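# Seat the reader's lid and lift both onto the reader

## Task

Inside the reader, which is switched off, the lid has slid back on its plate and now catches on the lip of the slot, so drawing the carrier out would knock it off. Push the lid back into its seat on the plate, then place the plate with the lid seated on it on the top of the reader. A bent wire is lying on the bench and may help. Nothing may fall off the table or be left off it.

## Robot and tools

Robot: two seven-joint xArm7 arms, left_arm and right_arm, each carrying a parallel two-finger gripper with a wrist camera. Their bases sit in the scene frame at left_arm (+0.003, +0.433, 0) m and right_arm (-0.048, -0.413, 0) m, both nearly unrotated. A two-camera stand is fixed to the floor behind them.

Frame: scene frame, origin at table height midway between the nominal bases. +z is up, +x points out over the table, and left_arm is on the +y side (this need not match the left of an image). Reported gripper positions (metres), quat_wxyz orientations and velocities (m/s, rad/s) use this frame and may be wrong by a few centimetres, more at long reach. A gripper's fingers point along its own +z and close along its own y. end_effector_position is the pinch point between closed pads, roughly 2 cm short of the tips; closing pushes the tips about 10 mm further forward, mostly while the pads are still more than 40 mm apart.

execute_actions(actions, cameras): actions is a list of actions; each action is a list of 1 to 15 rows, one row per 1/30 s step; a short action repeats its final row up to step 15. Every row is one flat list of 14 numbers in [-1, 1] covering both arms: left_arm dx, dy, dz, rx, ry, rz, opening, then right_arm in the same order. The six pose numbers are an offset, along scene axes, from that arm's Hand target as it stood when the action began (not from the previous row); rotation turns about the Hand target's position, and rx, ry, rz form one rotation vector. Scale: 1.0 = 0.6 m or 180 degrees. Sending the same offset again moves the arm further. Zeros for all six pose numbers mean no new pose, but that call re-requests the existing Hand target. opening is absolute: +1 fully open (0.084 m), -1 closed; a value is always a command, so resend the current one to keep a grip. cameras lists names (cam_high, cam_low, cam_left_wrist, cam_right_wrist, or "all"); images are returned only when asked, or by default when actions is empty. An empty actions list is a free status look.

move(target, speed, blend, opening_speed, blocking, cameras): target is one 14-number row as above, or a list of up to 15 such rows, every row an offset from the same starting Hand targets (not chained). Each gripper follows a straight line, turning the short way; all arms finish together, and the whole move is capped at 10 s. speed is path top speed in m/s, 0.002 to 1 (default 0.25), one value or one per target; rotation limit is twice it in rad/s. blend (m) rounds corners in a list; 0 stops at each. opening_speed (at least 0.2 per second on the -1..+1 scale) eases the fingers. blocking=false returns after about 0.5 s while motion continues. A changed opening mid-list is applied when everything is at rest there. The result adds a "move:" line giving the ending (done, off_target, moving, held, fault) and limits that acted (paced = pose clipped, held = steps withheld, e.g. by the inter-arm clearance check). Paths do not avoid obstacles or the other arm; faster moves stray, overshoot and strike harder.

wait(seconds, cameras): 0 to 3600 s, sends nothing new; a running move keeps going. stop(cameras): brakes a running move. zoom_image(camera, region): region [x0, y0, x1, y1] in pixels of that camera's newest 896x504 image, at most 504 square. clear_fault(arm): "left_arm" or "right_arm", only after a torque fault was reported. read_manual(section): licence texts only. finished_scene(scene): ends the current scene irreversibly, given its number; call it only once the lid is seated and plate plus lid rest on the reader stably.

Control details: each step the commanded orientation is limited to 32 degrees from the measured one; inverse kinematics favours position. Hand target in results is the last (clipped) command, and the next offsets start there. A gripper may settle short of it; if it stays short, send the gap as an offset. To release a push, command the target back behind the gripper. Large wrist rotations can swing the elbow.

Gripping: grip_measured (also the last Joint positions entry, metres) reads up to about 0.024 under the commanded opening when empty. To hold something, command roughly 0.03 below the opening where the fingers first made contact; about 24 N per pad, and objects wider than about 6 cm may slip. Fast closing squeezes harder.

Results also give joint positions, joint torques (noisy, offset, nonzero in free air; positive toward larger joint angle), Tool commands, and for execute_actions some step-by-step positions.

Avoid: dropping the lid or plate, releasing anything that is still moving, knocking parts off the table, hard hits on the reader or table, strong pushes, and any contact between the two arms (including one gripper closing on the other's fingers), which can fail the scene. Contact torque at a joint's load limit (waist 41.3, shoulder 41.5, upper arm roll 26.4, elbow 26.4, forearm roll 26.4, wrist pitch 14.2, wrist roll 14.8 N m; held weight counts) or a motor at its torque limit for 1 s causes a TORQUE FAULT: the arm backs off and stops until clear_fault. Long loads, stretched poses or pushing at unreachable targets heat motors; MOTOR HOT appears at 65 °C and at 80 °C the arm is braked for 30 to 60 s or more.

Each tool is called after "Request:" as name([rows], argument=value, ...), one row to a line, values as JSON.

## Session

Request:
execute_actions(actions=[])

Scene clock: 0.00 s.
left_arm: end_effector_position=(+0.1741, -0.0145, +0.3459) grip_measured=+1.00 end_effector_quat_wxyz=(-0.106, +0.803, -0.346, +0.474) | right_arm: end_effector_position=(+0.5025, -0.2516, +0.0998) grip_measured=+1.00 end_effector_quat_wxyz=(-0.265, +0.846, +0.460, +0.052)
Joint positions: left_arm=[-1.06 -0.23 -0.494 0.948 1.003 1.144 -1.186 0.084] | right_arm=[0.043 0.571 0.04 1.475 0.581 1.105 -1.218 0.084]
Joint velocities: within noise
Joint torques (N m): no reading
Hand target: left_arm +0.1741, -0.0145, +0.3459; -0.106, +0.803, -0.346, +0.474 | right_arm +0.5025, -0.2516, +0.0998; -0.265, +0.846, +0.460, +0.052
Tool commands: left_gripper/opening=+1.0 right_gripper/opening=+1.0

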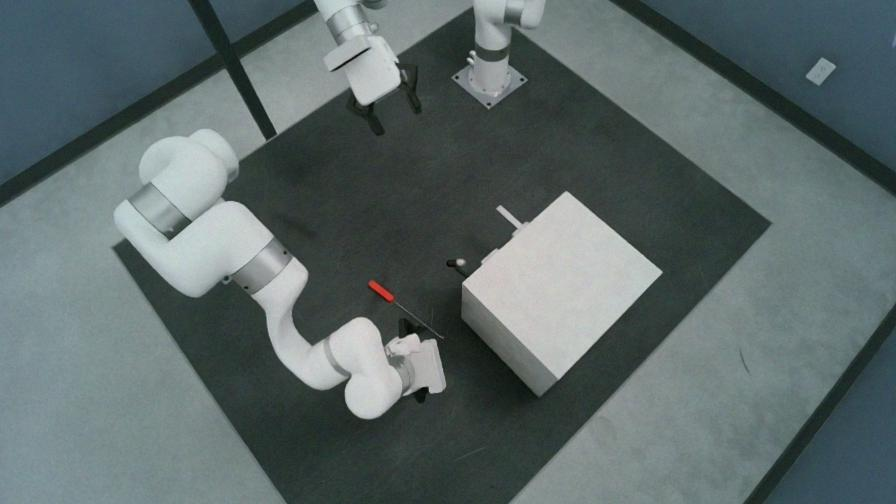

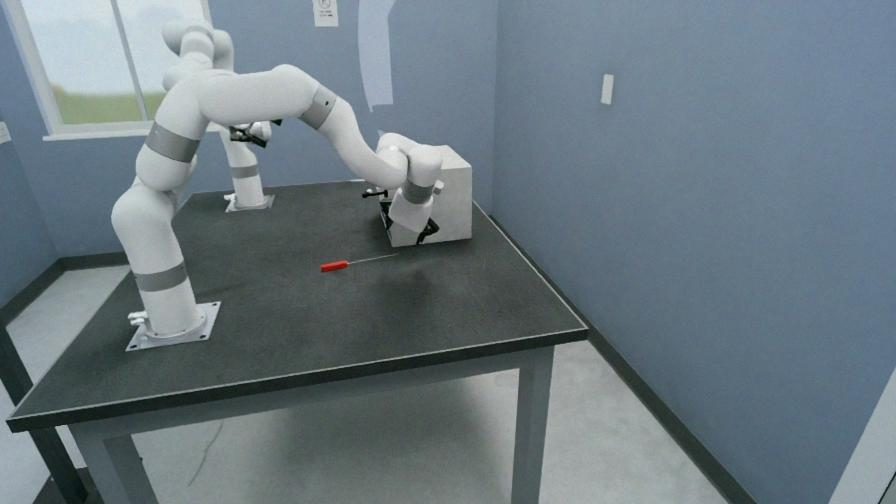

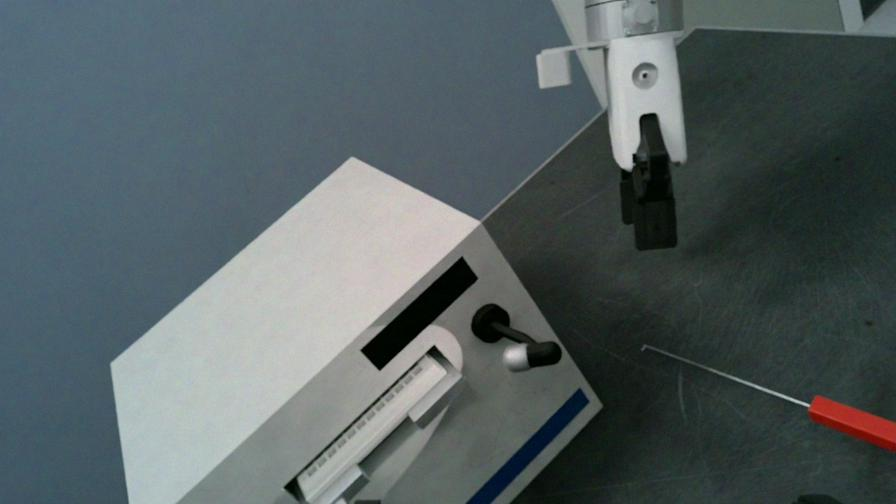

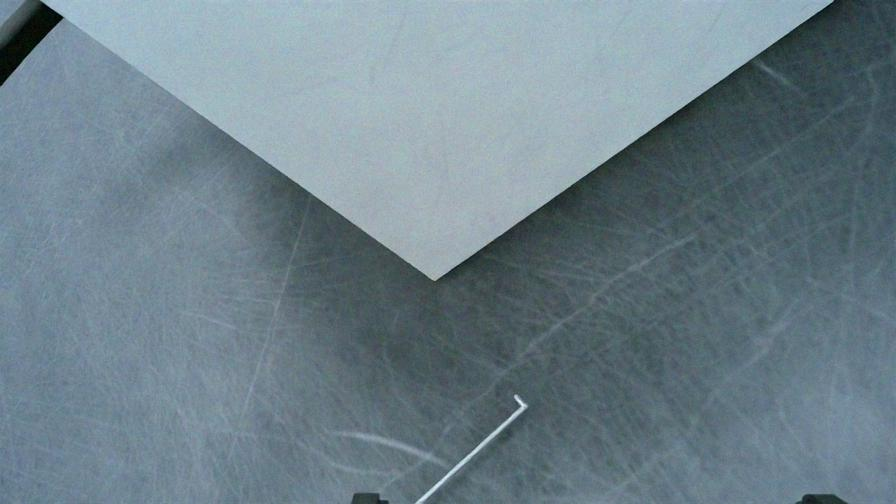

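Request:
move(target=[0.110,0.441,-0.027,-0.0723,0.3233,0.2360,-0.3,-0.1708,-0.0807,0.2503,-0.178,0.035,-0.309,0.2], speed=0.25, cameras=["all"])

Scene clock: 120.47 s.
left_arm: end_effector_position=(+0.2400, +0.2501, +0.3297) grip_measured=-0.32 end_effector_quat_wxyz=(+0.000, +1.000, +0.000, -0.001) | right_arm: end_effector_position=(+0.4000, -0.3000, +0.2500) grip_measured=+0.19 end_effector_quat_wxyz=(+0.000, +1.000, -0.001, +0.000)
Joint positions: left_arm=[-0.95 -0.628 0.208 0.866 0.121 1.485 -0.793 0.03] | right_arm=[0.282 -0.042 -0.053 1.133 -0.001 1.176 0.25 0.052]
Joint torques (N m): left_arm=[4.11 -1.17 -0.65 17.6 -1.67 -0.66 0.88] | right_arm=[1.19 -20.92 1.15 20.35 -1.05 -1.02 0.88]
Hand target: left_arm +0.2401, +0.2501, +0.3297; +0.000, +1.000, +0.000, -0.001 | right_arm +0.4000, -0.3000, +0.2500; +0.000, +1.000, -0.001, +0.000
Off the commanded pose: left_arm 0.000 m, 0 deg | right_arm 0.000 m, 0 deg.
MOTOR HOT: joint 4 (elbow) of the left arm reports 67 °C; the controller stops that arm at 80 °C. To cool a motor, set the load down, stop pushing, or move to a pose that needs little force. At that limit the left arm can sag while its brakes close.
move: done

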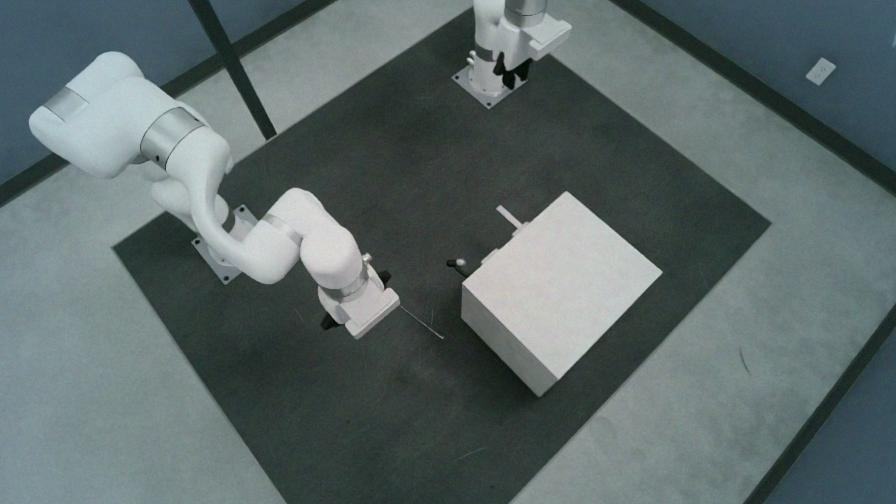

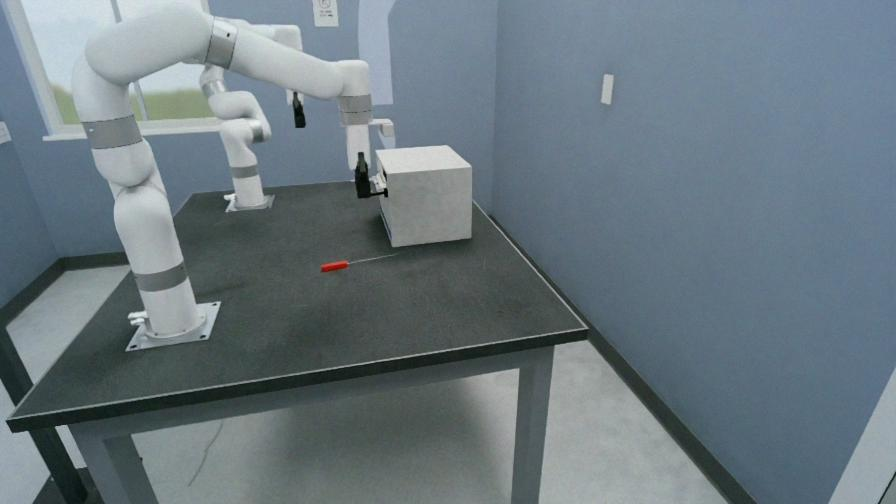

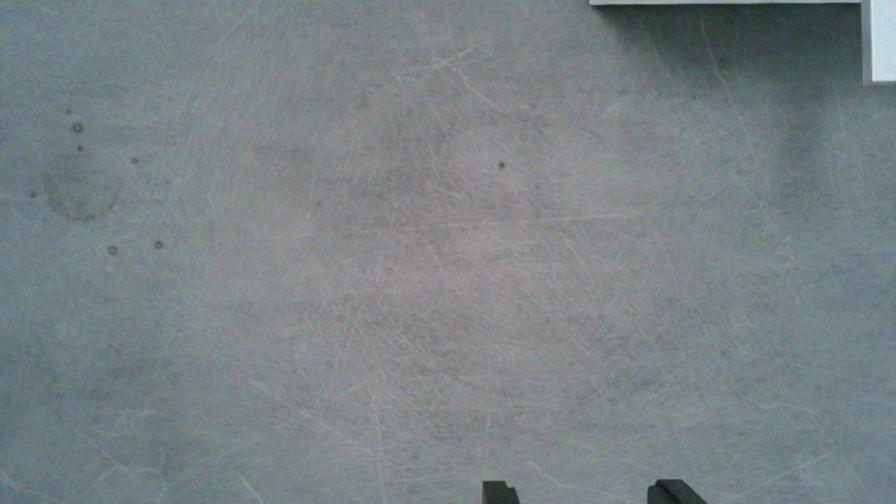

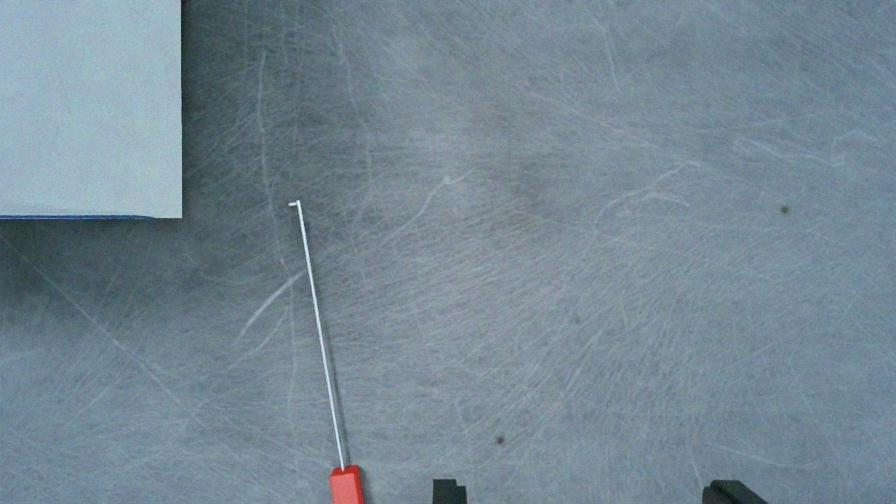

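Request:
zoom_image(camera="cam_right_wrist", region=[250, 160, 400, 260])

Request:
zoom_image(camera="cam_high", region=[430, 170, 680, 410])

Scaled by 3.360 from the camera's image (finer frame: 1280x720).

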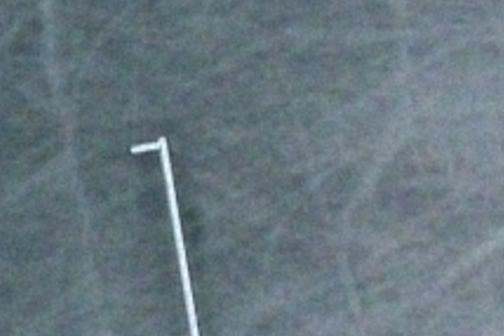

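Scaled by 2.016 from the camera's image (finer frame: 1280x720).

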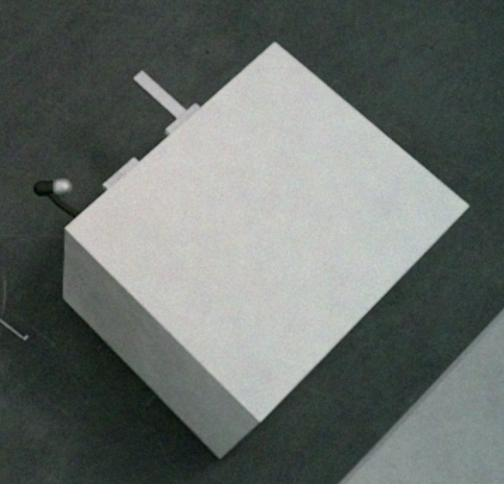

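Request:
move(target=[0.15,-0.3167,-0.2167,-0.127,-0.403,-0.1656,-0.3,-0.1573,0.1293,-0.2167,0,0,0.0583,0.2], speed=0.25, cameras=["cam_left_wrist","cam_right_wrist","cam_high"])

Scene clock: 295.80 s.
left_arm: end_effector_position=(+0.3300, +0.0601, +0.1997) grip_measured=-0.32 end_effector_quat_wxyz=(+0.183, +0.757, -0.239, +0.580) | right_arm: end_effector_position=(+0.3056, -0.2225, +0.1200) grip_measured=+0.19 end_effector_quat_wxyz=(+0.000, +0.996, +0.091, +0.000)
Joint positions: left_arm=[-0.364 -0.175 -0.604 0.499 2.635 0.681 -2.929 0.03] | right_arm=[0.403 -0.072 0.073 0.7 0.009 0.772 0.306 0.052]
Joint torques (N m): left_arm=[2.94 -4.45 1.84 12.35 1.26 1.64 -1.09] | right_arm=[1.24 -11.88 1.03 14.47 -0.07 -3.3 0.93]
Hand target: left_arm +0.3301, +0.0601, +0.1997; +0.183, +0.757, -0.239, +0.580 | right_arm +0.3056, -0.2225, +0.1200; +0.000, +0.996, +0.091, +0.000
Off the commanded pose: left_arm 0.000 m, 0 deg | right_arm 0.000 m, 0 deg.
MOTOR HOT: still on. Joint 4 (elbow) of the left arm reports 70 °C.
move: done
Images, in order (width x height): cam_high 896x504, cam_left_wrist 896x504, cam_right_wrist 896x504.

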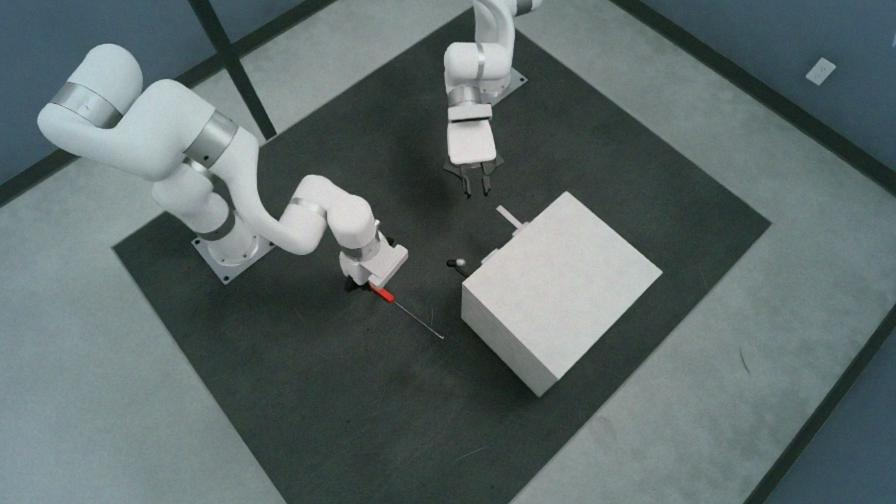

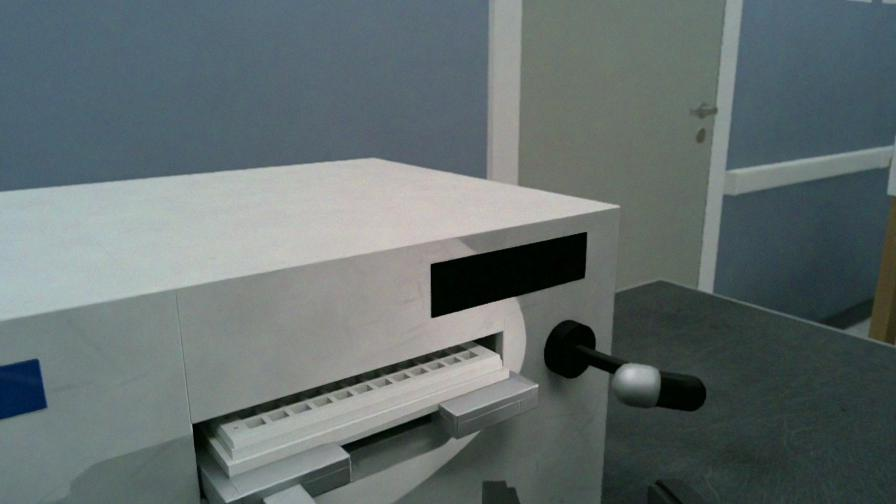

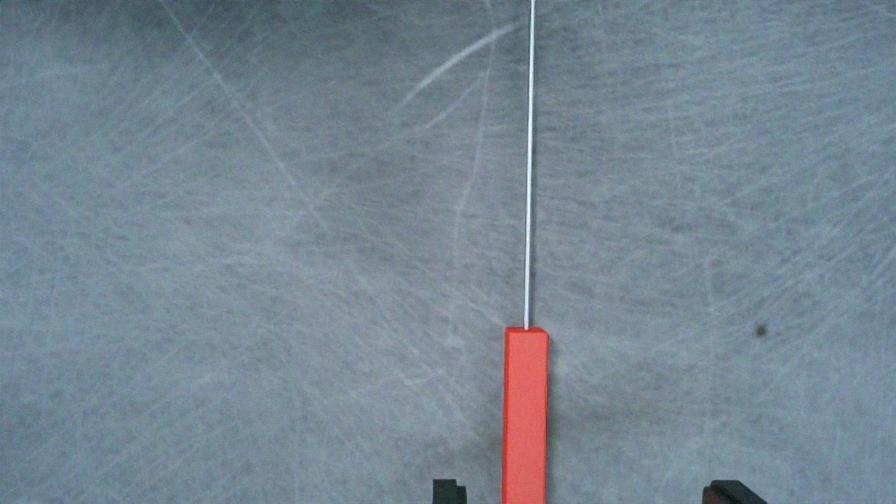

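Request:
move([
  [0,0,0,0,0,0,-0.3,-0.0008,0.0047,-0.1417,0,0,0,-0.3],
  [0,0,0,0,0,0,-0.3,-0.0008,0.0047,-0.1592,0,0,0,-0.3],
], speed=[0.15,0.03], blend=0.005, cameras=["cam_right_wrist"])

Request:
zoom_image(camera="cam_left_wrist", region=[180, 300, 560, 504])

Scene clock: 332.03 s.
left_arm: end_effector_position=(+0.3301, +0.0601, +0.1997) grip_measured=-0.32 end_effector_quat_wxyz=(+0.183, +0.757, -0.239, +0.580) | right_arm: end_effector_position=(+0.3052, -0.2196, +0.0245) grip_measured=-0.32 end_effector_quat_wxyz=(+0.000, +0.996, +0.091, +0.000)
Joint positions: left_arm=[-0.364 -0.175 -0.604 0.499 2.635 0.681 -2.929 0.03] | right_arm=[0.407 0.175 0.072 0.644 -0.026 0.47 0.338 0.03]
Joint torques (N m): left_arm=[3.86 -4.05 1.75 12.58 1.27 1.41 -0.88] | right_arm=[1.23 -14.52 -0.81 11.37 -1.19 -3.24 0.98]
Hand target: left_arm +0.3301, +0.0601, +0.1997; +0.183, +0.757, -0.239, +0.580 | right_arm +0.3052, -0.2196, +0.0245; +0.000, +0.996, +0.091, +0.000
Off the commanded pose: left_arm 0.000 m, 0 deg | right_arm 0.000 m, 0 deg.
MOTOR HOT: still on. Joint 4 (elbow) of the left arm reports 64 °C.
move: done

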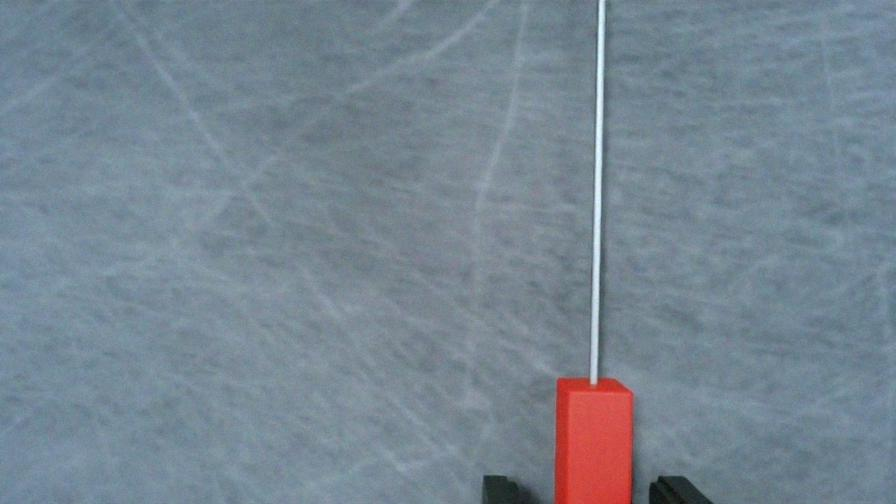

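This scene's latest camera images include none from cam_left_wrist. They are from: cam_right_wrist. cam_left_wrist's image comes with the result of a call that names it in "cameras".

Request:
move([
  [0,0,0,0,0,0,-0.3,0,0,0,0,0,0,-0.78],
  [0,0,0,0,0,0,-0.3,0,0,0.3,0,0,0,-0.78],
], speed=[0.05,0.15], opening_speed=1.0, cameras=["cam_right_wrist","cam_left_wrist"])

Request:
zoom_image(camera="cam_left_wrist", region=[180, 300, 560, 504])

Scene clock: 351.97 s.
left_arm: end_effector_position=(+0.3301, +0.0601, +0.1997) grip_measured=-0.32 end_effector_quat_wxyz=(+0.183, +0.757, -0.239, +0.580) | right_arm: end_effector_position=(+0.3051, -0.2196, +0.2044) grip_measured=-0.68 end_effector_quat_wxyz=(+0.000, +0.996, +0.091, +0.000)
Joint positions: left_arm=[-0.364 -0.175 -0.604 0.499 2.635 0.681 -2.929 0.03] | right_arm=[0.405 -0.202 0.073 0.832 0.018 1.034 0.305 0.014]
Joint torques (N m): left_arm=[3.94 -4.47 1.93 12.5 1.2 1.62 -0.88] | right_arm=[-1.83 -17.19 -1.2 20.04 1.18 -0.99 -0.76]
Hand target: left_arm +0.3301, +0.0601, +0.1997; +0.183, +0.757, -0.239, +0.580 | right_arm +0.3052, -0.2196, +0.2045; +0.000, +0.996, +0.091, +0.000
Off the commanded pose: left_arm 0.000 m, 0 deg | right_arm 0.000 m, 0 deg.
MOTOR HOT: still on. Joint 4 (elbow) of the left arm reports 63 °C.
move: done
Images, in order (width x height): cam_left_wrist 896x504, cam_right_wrist 896x504.

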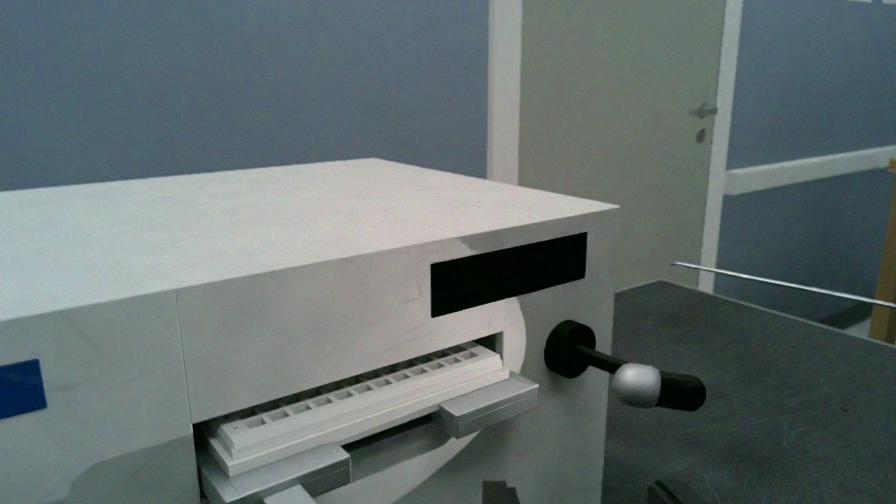

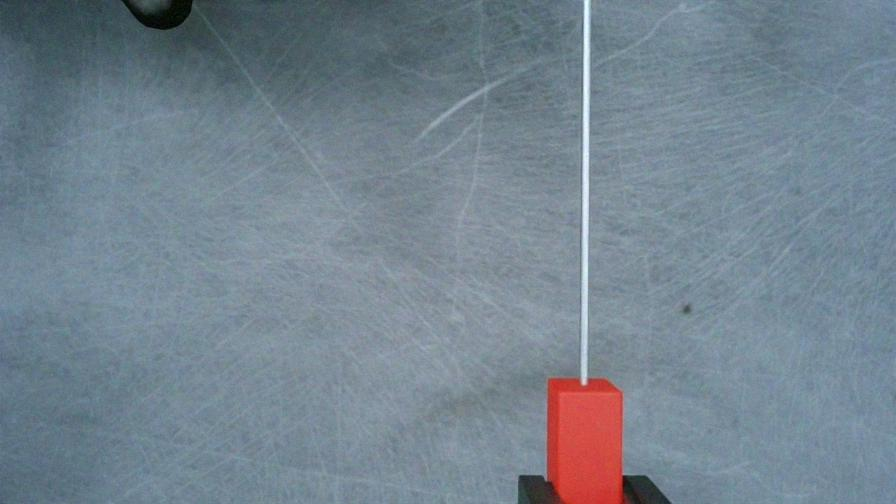

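Scaled by 1.326 from the camera's image (finer frame: 1280x720).

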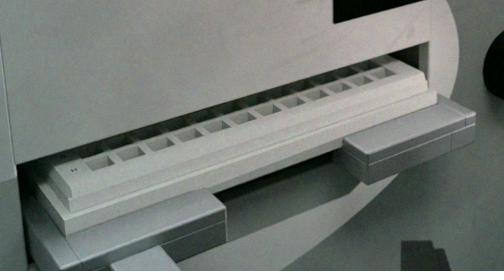

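Request:
zoom_image(camera="cam_left_wrist", region=[200, 320, 370, 470])

Request:
zoom_image(camera="cam_left_wrist", region=[390, 310, 560, 440])

Scaled by 2.965 from the camera's image (finer frame: 1280x720).

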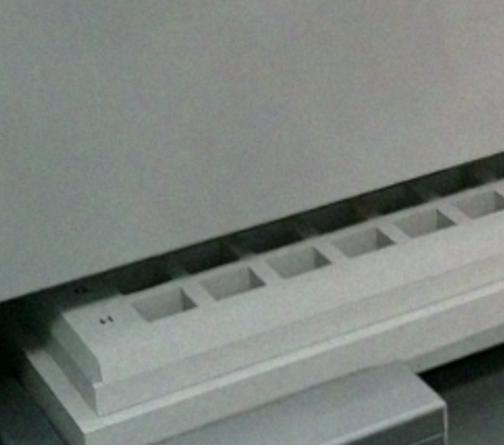

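Scaled by 2.965 from the camera's image (finer frame: 1280x720).

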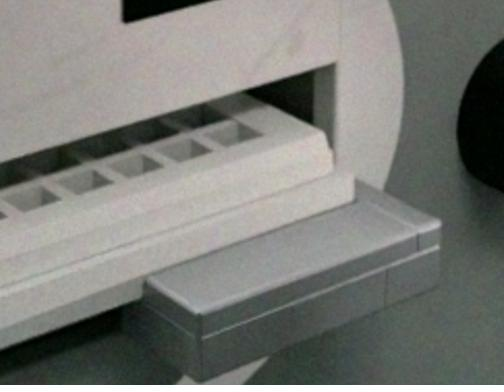

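Request:
move([
  [-0.0402,0.1158,-0.0078,0.440,-0.206,0.0025,-0.3,-0.192,0.033,0,0,0,-0.0472,-0.78],
  [-0.0402,0.1158,-0.0078,0.440,-0.206,0.0025,-0.3,-0.192,0.2927,-0.0117,0,0,-0.0472,-0.78],
  [-0.0402,0.1158,-0.0078,0.440,-0.206,0.0025,-0.3,-0.0612,0.2972,-0.0117,0,0,-0.0472,-0.78],
], speed=0.2, blend=0.02, cameras=["cam_left_wrist","cam_high"])

Request:
zoom_image(camera="cam_left_wrist", region=[400, 0, 700, 300])

Scene clock: 522.03 s.
left_arm: end_effector_position=(+0.3059, +0.1296, +0.1950) grip_measured=-0.32 end_effector_quat_wxyz=(+0.414, -0.492, +0.587, -0.492) | right_arm: end_effector_position=(+0.2684, -0.0413, +0.1974) grip_measured=-0.68 end_effector_quat_wxyz=(+0.000, +1.000, +0.017, +0.000)
Joint positions: left_arm=[-0.23 -0.297 -1.003 0.367 1.87 0.956 -1.157 0.03] | right_arm=[0.498 0.091 0.359 1.129 -0.036 1.043 0.86 0.014]
Joint torques (N m): left_arm=[3.55 -0.65 1.88 12.06 -1.62 1.48 0.73] | right_arm=[-1.93 -15.66 -0.3 20.07 -1.25 -1.02 -0.76]
Hand target: left_arm +0.3059, +0.1296, +0.1950; +0.414, -0.492, +0.587, -0.492 | right_arm +0.2684, -0.0413, +0.1974; +0.000, +1.000, +0.017, +0.000
Off the commanded pose: left_arm 0.000 m, 0 deg | right_arm 0.000 m, 0 deg.
MOTOR HOT: cleared for the motors of the left arm.
move: done
Images, in order (width x height): cam_high 896x504, cam_left_wrist 896x504.

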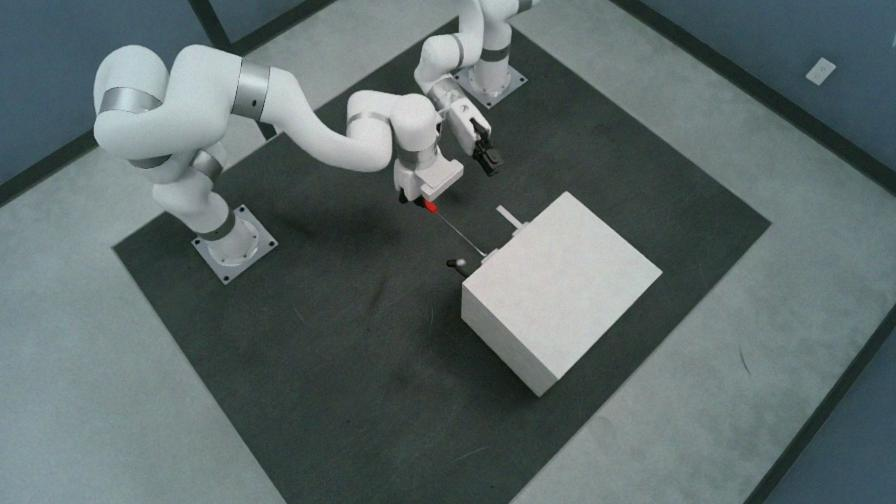

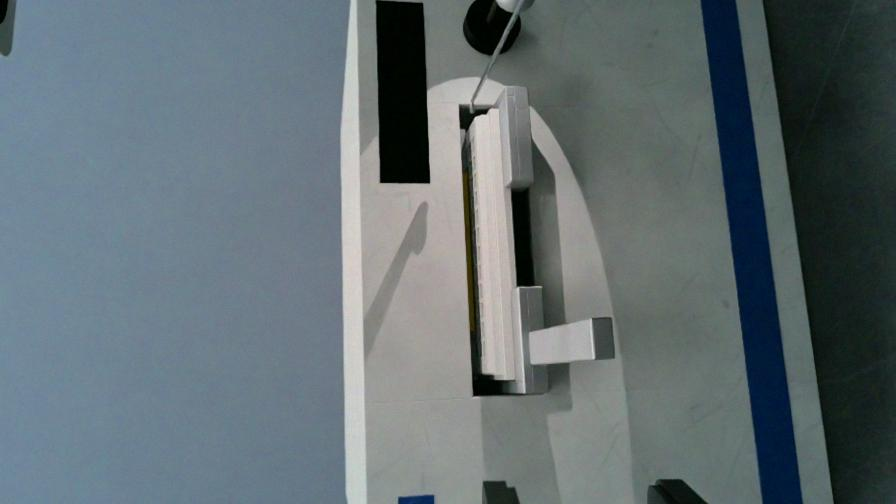

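Scaled by 1.680 from the camera's image (finer frame: 1280x720).

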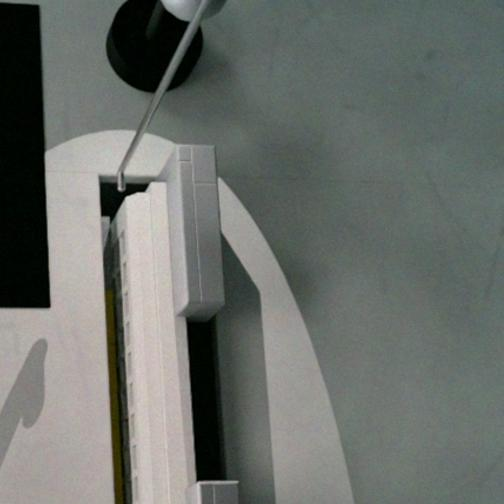

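Request:
zoom_image(camera="cam_left_wrist", region=[440, 60, 560, 160])

Request:
zoom_image(camera="cam_left_wrist", region=[440, 150, 560, 410])

Scaled by 4.200 from the camera's image (finer frame: 1280x720).

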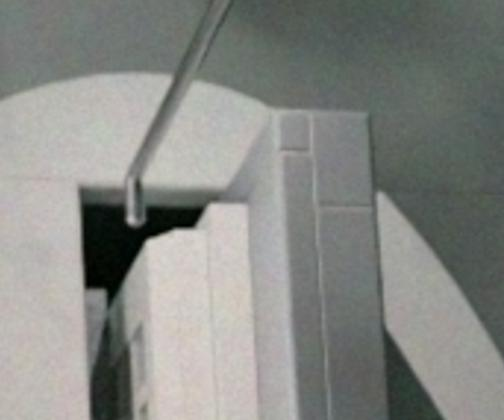

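Scaled by 1.938 from the camera's image (finer frame: 1280x720).

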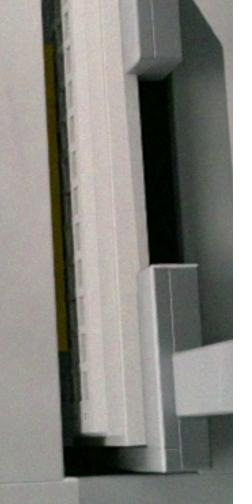

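Request:
move([
  [0,0,0,0,0,0,-0.3,-0.03,0,0.25,0,0,0,-0.78],
  [0,0,0,0,0,0,-0.3,0.2858,0.0355,0.3708,0,0,0,-0.78],
], speed=0.25, blend=0.04, cameras=["cam_right_wrist"])

Request:
zoom_image(camera="cam_right_wrist", region=[0, 130, 450, 504])

Request:
zoom_image(camera="cam_right_wrist", region=[446, 130, 896, 504])

Scene clock: 701.87 s.
left_arm: end_effector_position=(+0.3059, +0.1296, +0.1950) grip_measured=-0.32 end_effector_quat_wxyz=(+0.414, -0.492, +0.587, -0.492) | right_arm: end_effector_position=(+0.4393, -0.0205, +0.4192) grip_measured=-0.68 end_effector_quat_wxyz=(-0.041, +0.998, +0.017, +0.052)
Joint positions: left_arm=[-0.23 -0.297 -1.003 0.367 1.87 0.956 -1.157 0.03] | right_arm=[0.584 0.733 0.277 2.707 -0.207 1.853 0.695 0.014]
Joint torques (N m): left_arm=[3.83 -0.63 1.96 12.87 -1.56 1.5 0.63] | right_arm=[1.23 -30.61 -0.03 16.71 1.17 -3.59 -0.81]
Hand target: left_arm +0.3059, +0.1296, +0.1950; +0.414, -0.492, +0.587, -0.492 | right_arm +0.4399, -0.0200, +0.4199; +0.000, +1.000, +0.017, +0.000
Off the commanded pose: left_arm 0.000 m, 0 deg | right_arm 0.001 m, 8 deg.
elbow stopped short (right arm): the move would have taken joint 4 (elbow) straighter than the controller allows.
move: off_target (right_arm)

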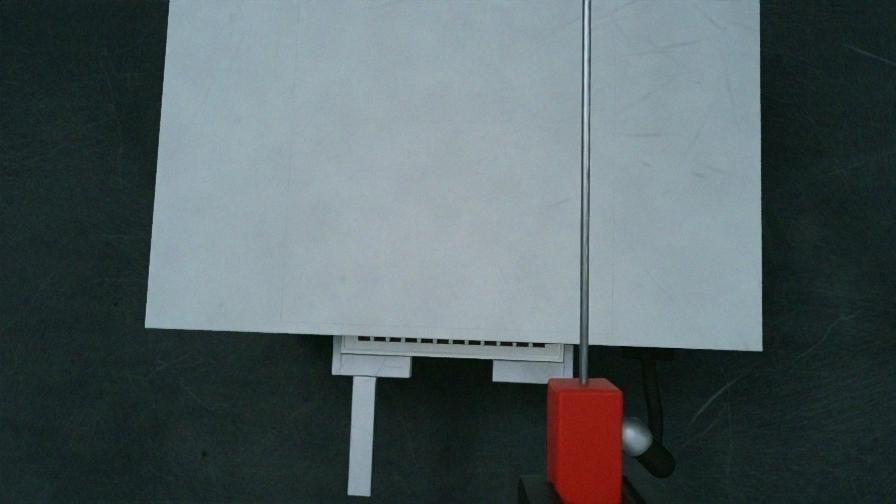

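Scaled by 1.120 from the camera's image (finer frame: 1280x720).

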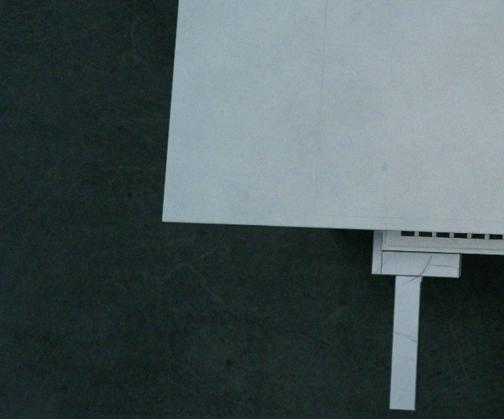

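Scaled by 1.120 from the camera's image (finer frame: 1280x720).

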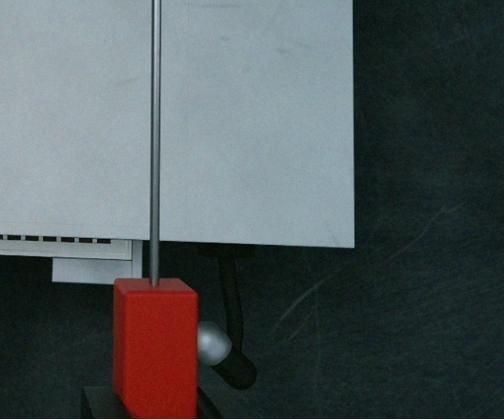

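Request:
move([
  [0,0.0833,0,0,0,-0.039,-0.3,-0.295,-0.0257,-0.2,-0.1665,-0.0041,-0.0057,-0.78],
  [0,0.0833,0,0,0,-0.039,-0.3,-0.295,-0.0257,-0.3795,-0.1665,-0.0041,-0.0057,-0.78],
], speed=0.25, blend=0.03, cameras=["cam_left_wrist","cam_high"])

Request:
zoom_image(camera="cam_left_wrist", region=[430, 20, 580, 145])

Scene clock: 803.67 s.
left_arm: end_effector_position=(+0.3059, +0.1796, +0.1950) grip_measured=-0.32 end_effector_quat_wxyz=(+0.383, -0.455, +0.616, -0.517) | right_arm: end_effector_position=(+0.2629, -0.0354, +0.1923) grip_measured=-0.68 end_effector_quat_wxyz=(+0.258, +0.966, +0.007, +0.002)
Joint positions: left_arm=[-0.299 -0.549 -0.801 0.186 2.193 0.729 -1.366 0.03] | right_arm=[0.778 0.475 0.289 1.633 -0.372 1.65 1.132 0.014]
Joint torques (N m): left_arm=[-4.06 -3.68 3.94 10.98 1.26 0.77 -1.06] | right_arm=[-1.96 -23.25 1.18 15.36 -1.52 -1.81 1]
Hand target: left_arm +0.3059, +0.1796, +0.1950; +0.383, -0.455, +0.616, -0.517 | right_arm +0.2629, -0.0354, +0.1922; +0.258, +0.966, +0.007, +0.002
Off the commanded pose: left_arm 0.000 m, 0 deg | right_arm 0.000 m, 0 deg.
move: done
Images, in order (width x height): cam_high 896x504, cam_left_wrist 896x504.

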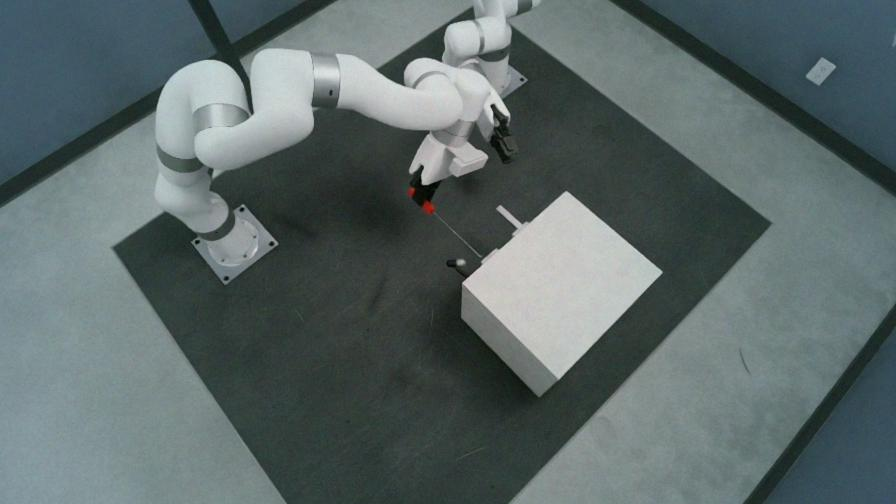

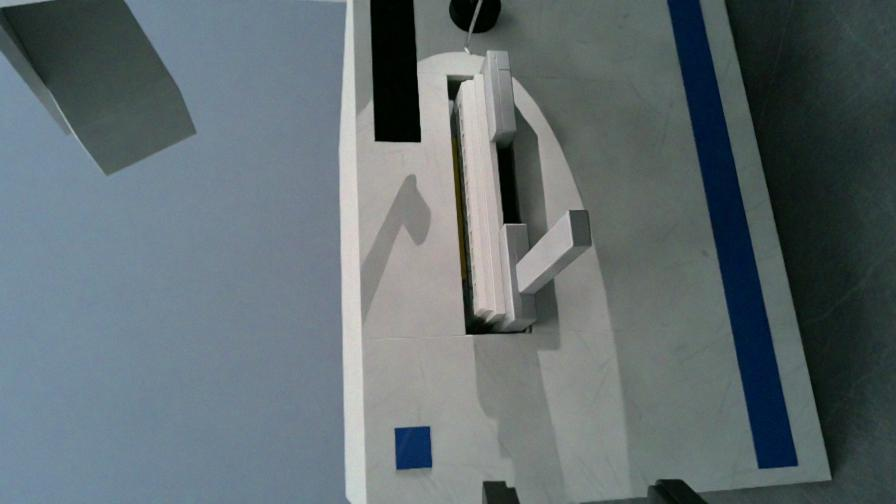

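Scaled by 3.360 from the camera's image (finer frame: 1280x720).

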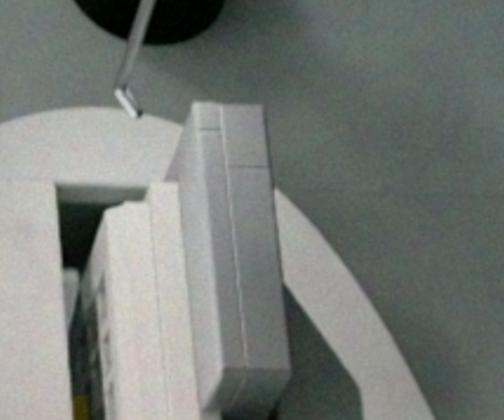

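Request:
move(target=[0,0,0,0,0,0,-0.3,0.1,0.00157,0,0,0,0,-0.78], speed=0.08, cameras=["cam_left_wrist"])

Request:
zoom_image(camera="cam_left_wrist", region=[430, 20, 530, 104])

Scene clock: 835.90 s.
left_arm: end_effector_position=(+0.3059, +0.1796, +0.1950) grip_measured=-0.32 end_effector_quat_wxyz=(+0.383, -0.455, +0.616, -0.517) | right_arm: end_effector_position=(+0.3229, -0.0345, +0.1922) grip_measured=-0.68 end_effector_quat_wxyz=(+0.258, +0.966, +0.007, +0.002)
Joint positions: left_arm=[-0.299 -0.549 -0.801 0.186 2.193 0.729 -1.366 0.03] | right_arm=[0.752 0.604 0.249 1.833 -0.419 1.696 1.038 0.014]
Joint torques (N m): left_arm=[-3.57 -4.04 3.9 10.97 1.15 0.89 -1.09] | right_arm=[0.74 -25.94 1.23 19.25 -1.53 0.41 -0.8]
Hand target: left_arm +0.3059, +0.1796, +0.1950; +0.383, -0.455, +0.616, -0.517 | right_arm +0.3229, -0.0345, +0.1922; +0.258, +0.966, +0.007, +0.002
Off the commanded pose: left_arm 0.000 m, 0 deg | right_arm 0.000 m, 0 deg.
move: done

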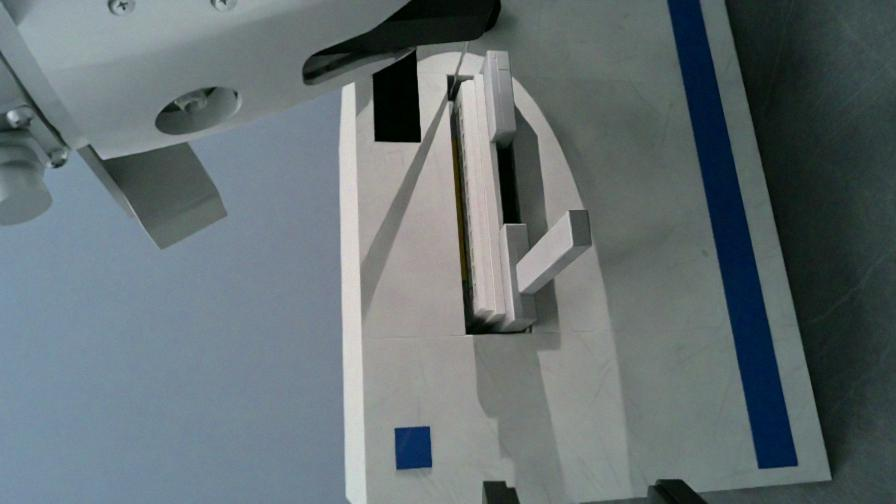

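Scaled by 5.040 from the camera's image (finer frame: 1280x720).

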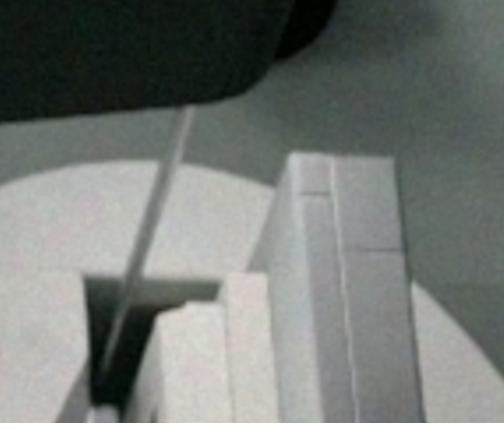

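Request:
move(target=[0,0,0,0,0,0,-0.3,0.1583,0.0025,0,0,0,0,-0.78], speed=0.07, cameras=["cam_left_wrist","cam_high"])

Request:
zoom_image(camera="cam_left_wrist", region=[400, 0, 600, 168])

Scene clock: 849.30 s.
left_arm: end_effector_position=(+0.3059, +0.1796, +0.1950) grip_measured=-0.32 end_effector_quat_wxyz=(+0.383, -0.455, +0.616, -0.517) | right_arm: end_effector_position=(+0.4179, -0.0330, +0.1922) grip_measured=-0.68 end_effector_quat_wxyz=(+0.258, +0.966, +0.007, +0.002)
Joint positions: left_arm=[-0.299 -0.549 -0.801 0.186 2.193 0.729 -1.366 0.03] | right_arm=[0.75 0.94 0.176 2.397 -0.484 1.865 0.84 0.014]
Joint torques (N m): left_arm=[-3.38 -3.62 4.01 11.04 1 1.06 -0.97] | right_arm=[1 -30.23 -0.41 19.09 -1.66 0.24 -0.76]
Hand target: left_arm +0.3059, +0.1796, +0.1950; +0.383, -0.455, +0.616, -0.517 | right_arm +0.4179, -0.0330, +0.1922; +0.258, +0.966, +0.007, +0.002
Off the commanded pose: left_arm 0.000 m, 0 deg | right_arm 0.000 m, 0 deg.
move: done
Images, in order (width x height): cam_high 896x504, cam_left_wrist 896x504.

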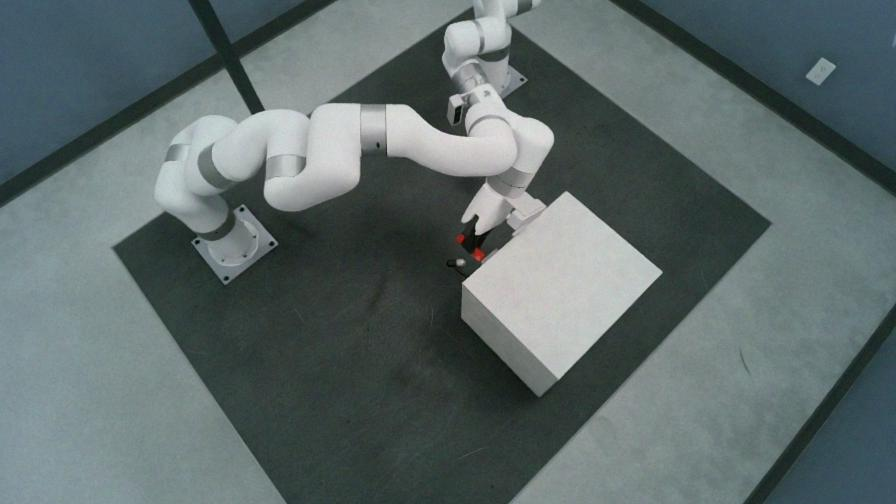

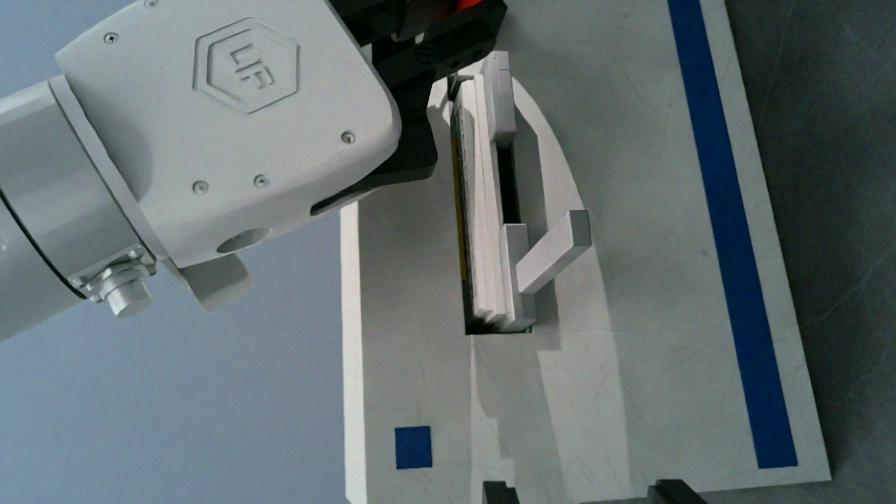

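Scaled by 2.520 from the camera's image (finer frame: 1280x720).

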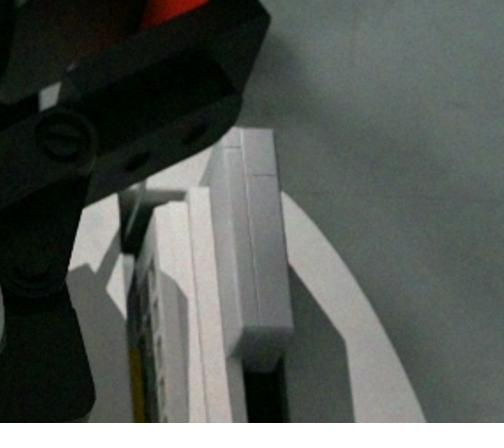

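Request:
move([
  [0,0,0,0,0,0,-0.3,0.0002,-0.0147,0.0038,0.1667,0.0026,0,-0.78],
  [0,0,0,0,0,0,-0.3,0.0018,-0.0088,-0.0095,0.1667,0.0026,0,-0.78],
  [0.0722,-0.171,-0.0617,-0.0078,-0.0552,0.0992,0,0.0018,-0.0088,-0.0095,0.1667,0.0026,0,-0.78],
], speed=[0.06,0.03,0.2], cameras=["cam_left_wrist","cam_low"])

Request:
zoom_image(camera="cam_left_wrist", region=[380, 0, 700, 300])

Scene clock: 940.70 s.
left_arm: end_effector_position=(+0.3493, +0.0770, +0.1580) grip_measured=-0.01 end_effector_quat_wxyz=(+0.504, -0.503, +0.496, -0.496) | right_arm: end_effector_position=(+0.4190, -0.0383, +0.1865) grip_measured=-0.68 end_effector_quat_wxyz=(-0.001, +1.000, +0.008, +0.000)
Joint positions: left_arm=[-0.39 0.576 -0.925 0.697 2.041 1.865 -1.1 0.044] | right_arm=[0.394 0.485 0.335 1.622 -0.166 1.164 0.763 0.014]
Joint torques (N m): left_arm=[-3.54 -9.44 -4.64 10.12 2.49 1.85 -1.06] | right_arm=[1.35 -21.91 1.82 16.26 -1.11 -3 0.89]
Hand target: left_arm +0.3493, +0.0770, +0.1580; +0.504, -0.503, +0.496, -0.496 | right_arm +0.4190, -0.0383, +0.1865; -0.001, +1.000, +0.008, +0.000
Off the commanded pose: left_arm 0.000 m, 0 deg | right_arm 0.000 m, 0 deg.
move: done
Images, in order (width x height): cam_low 896x504, cam_left_wrist 896x504.

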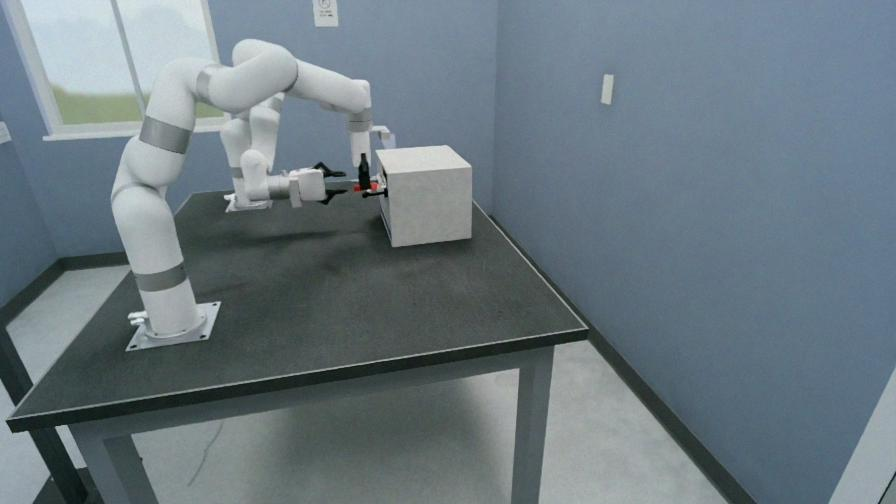

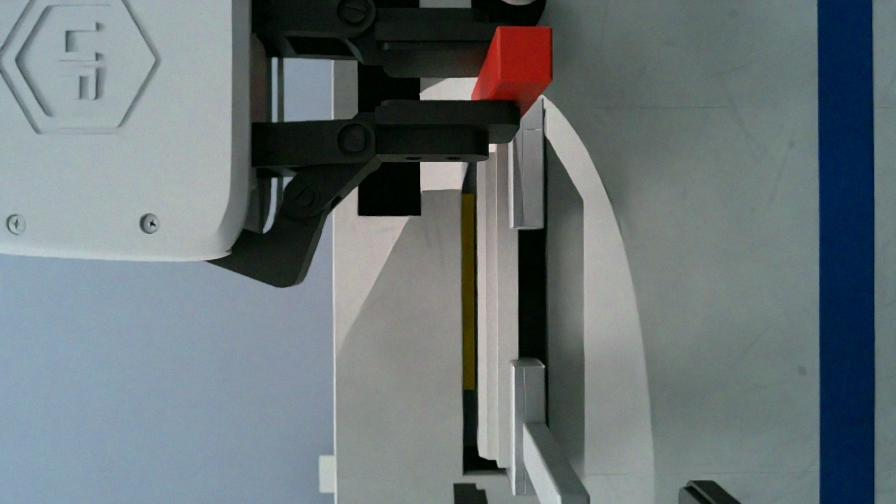

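Scaled by 1.575 from the camera's image (finer frame: 1280x720).

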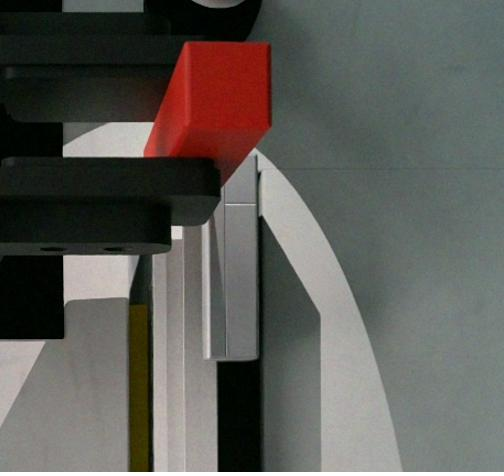

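Request:
zoom_image(camera="cam_left_wrist", region=[440, 330, 760, 504])

Scaled by 1.575 from the camera's image (finer frame: 1280x720).

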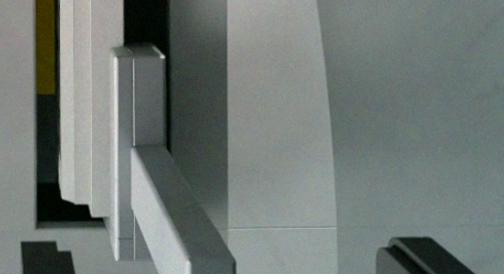

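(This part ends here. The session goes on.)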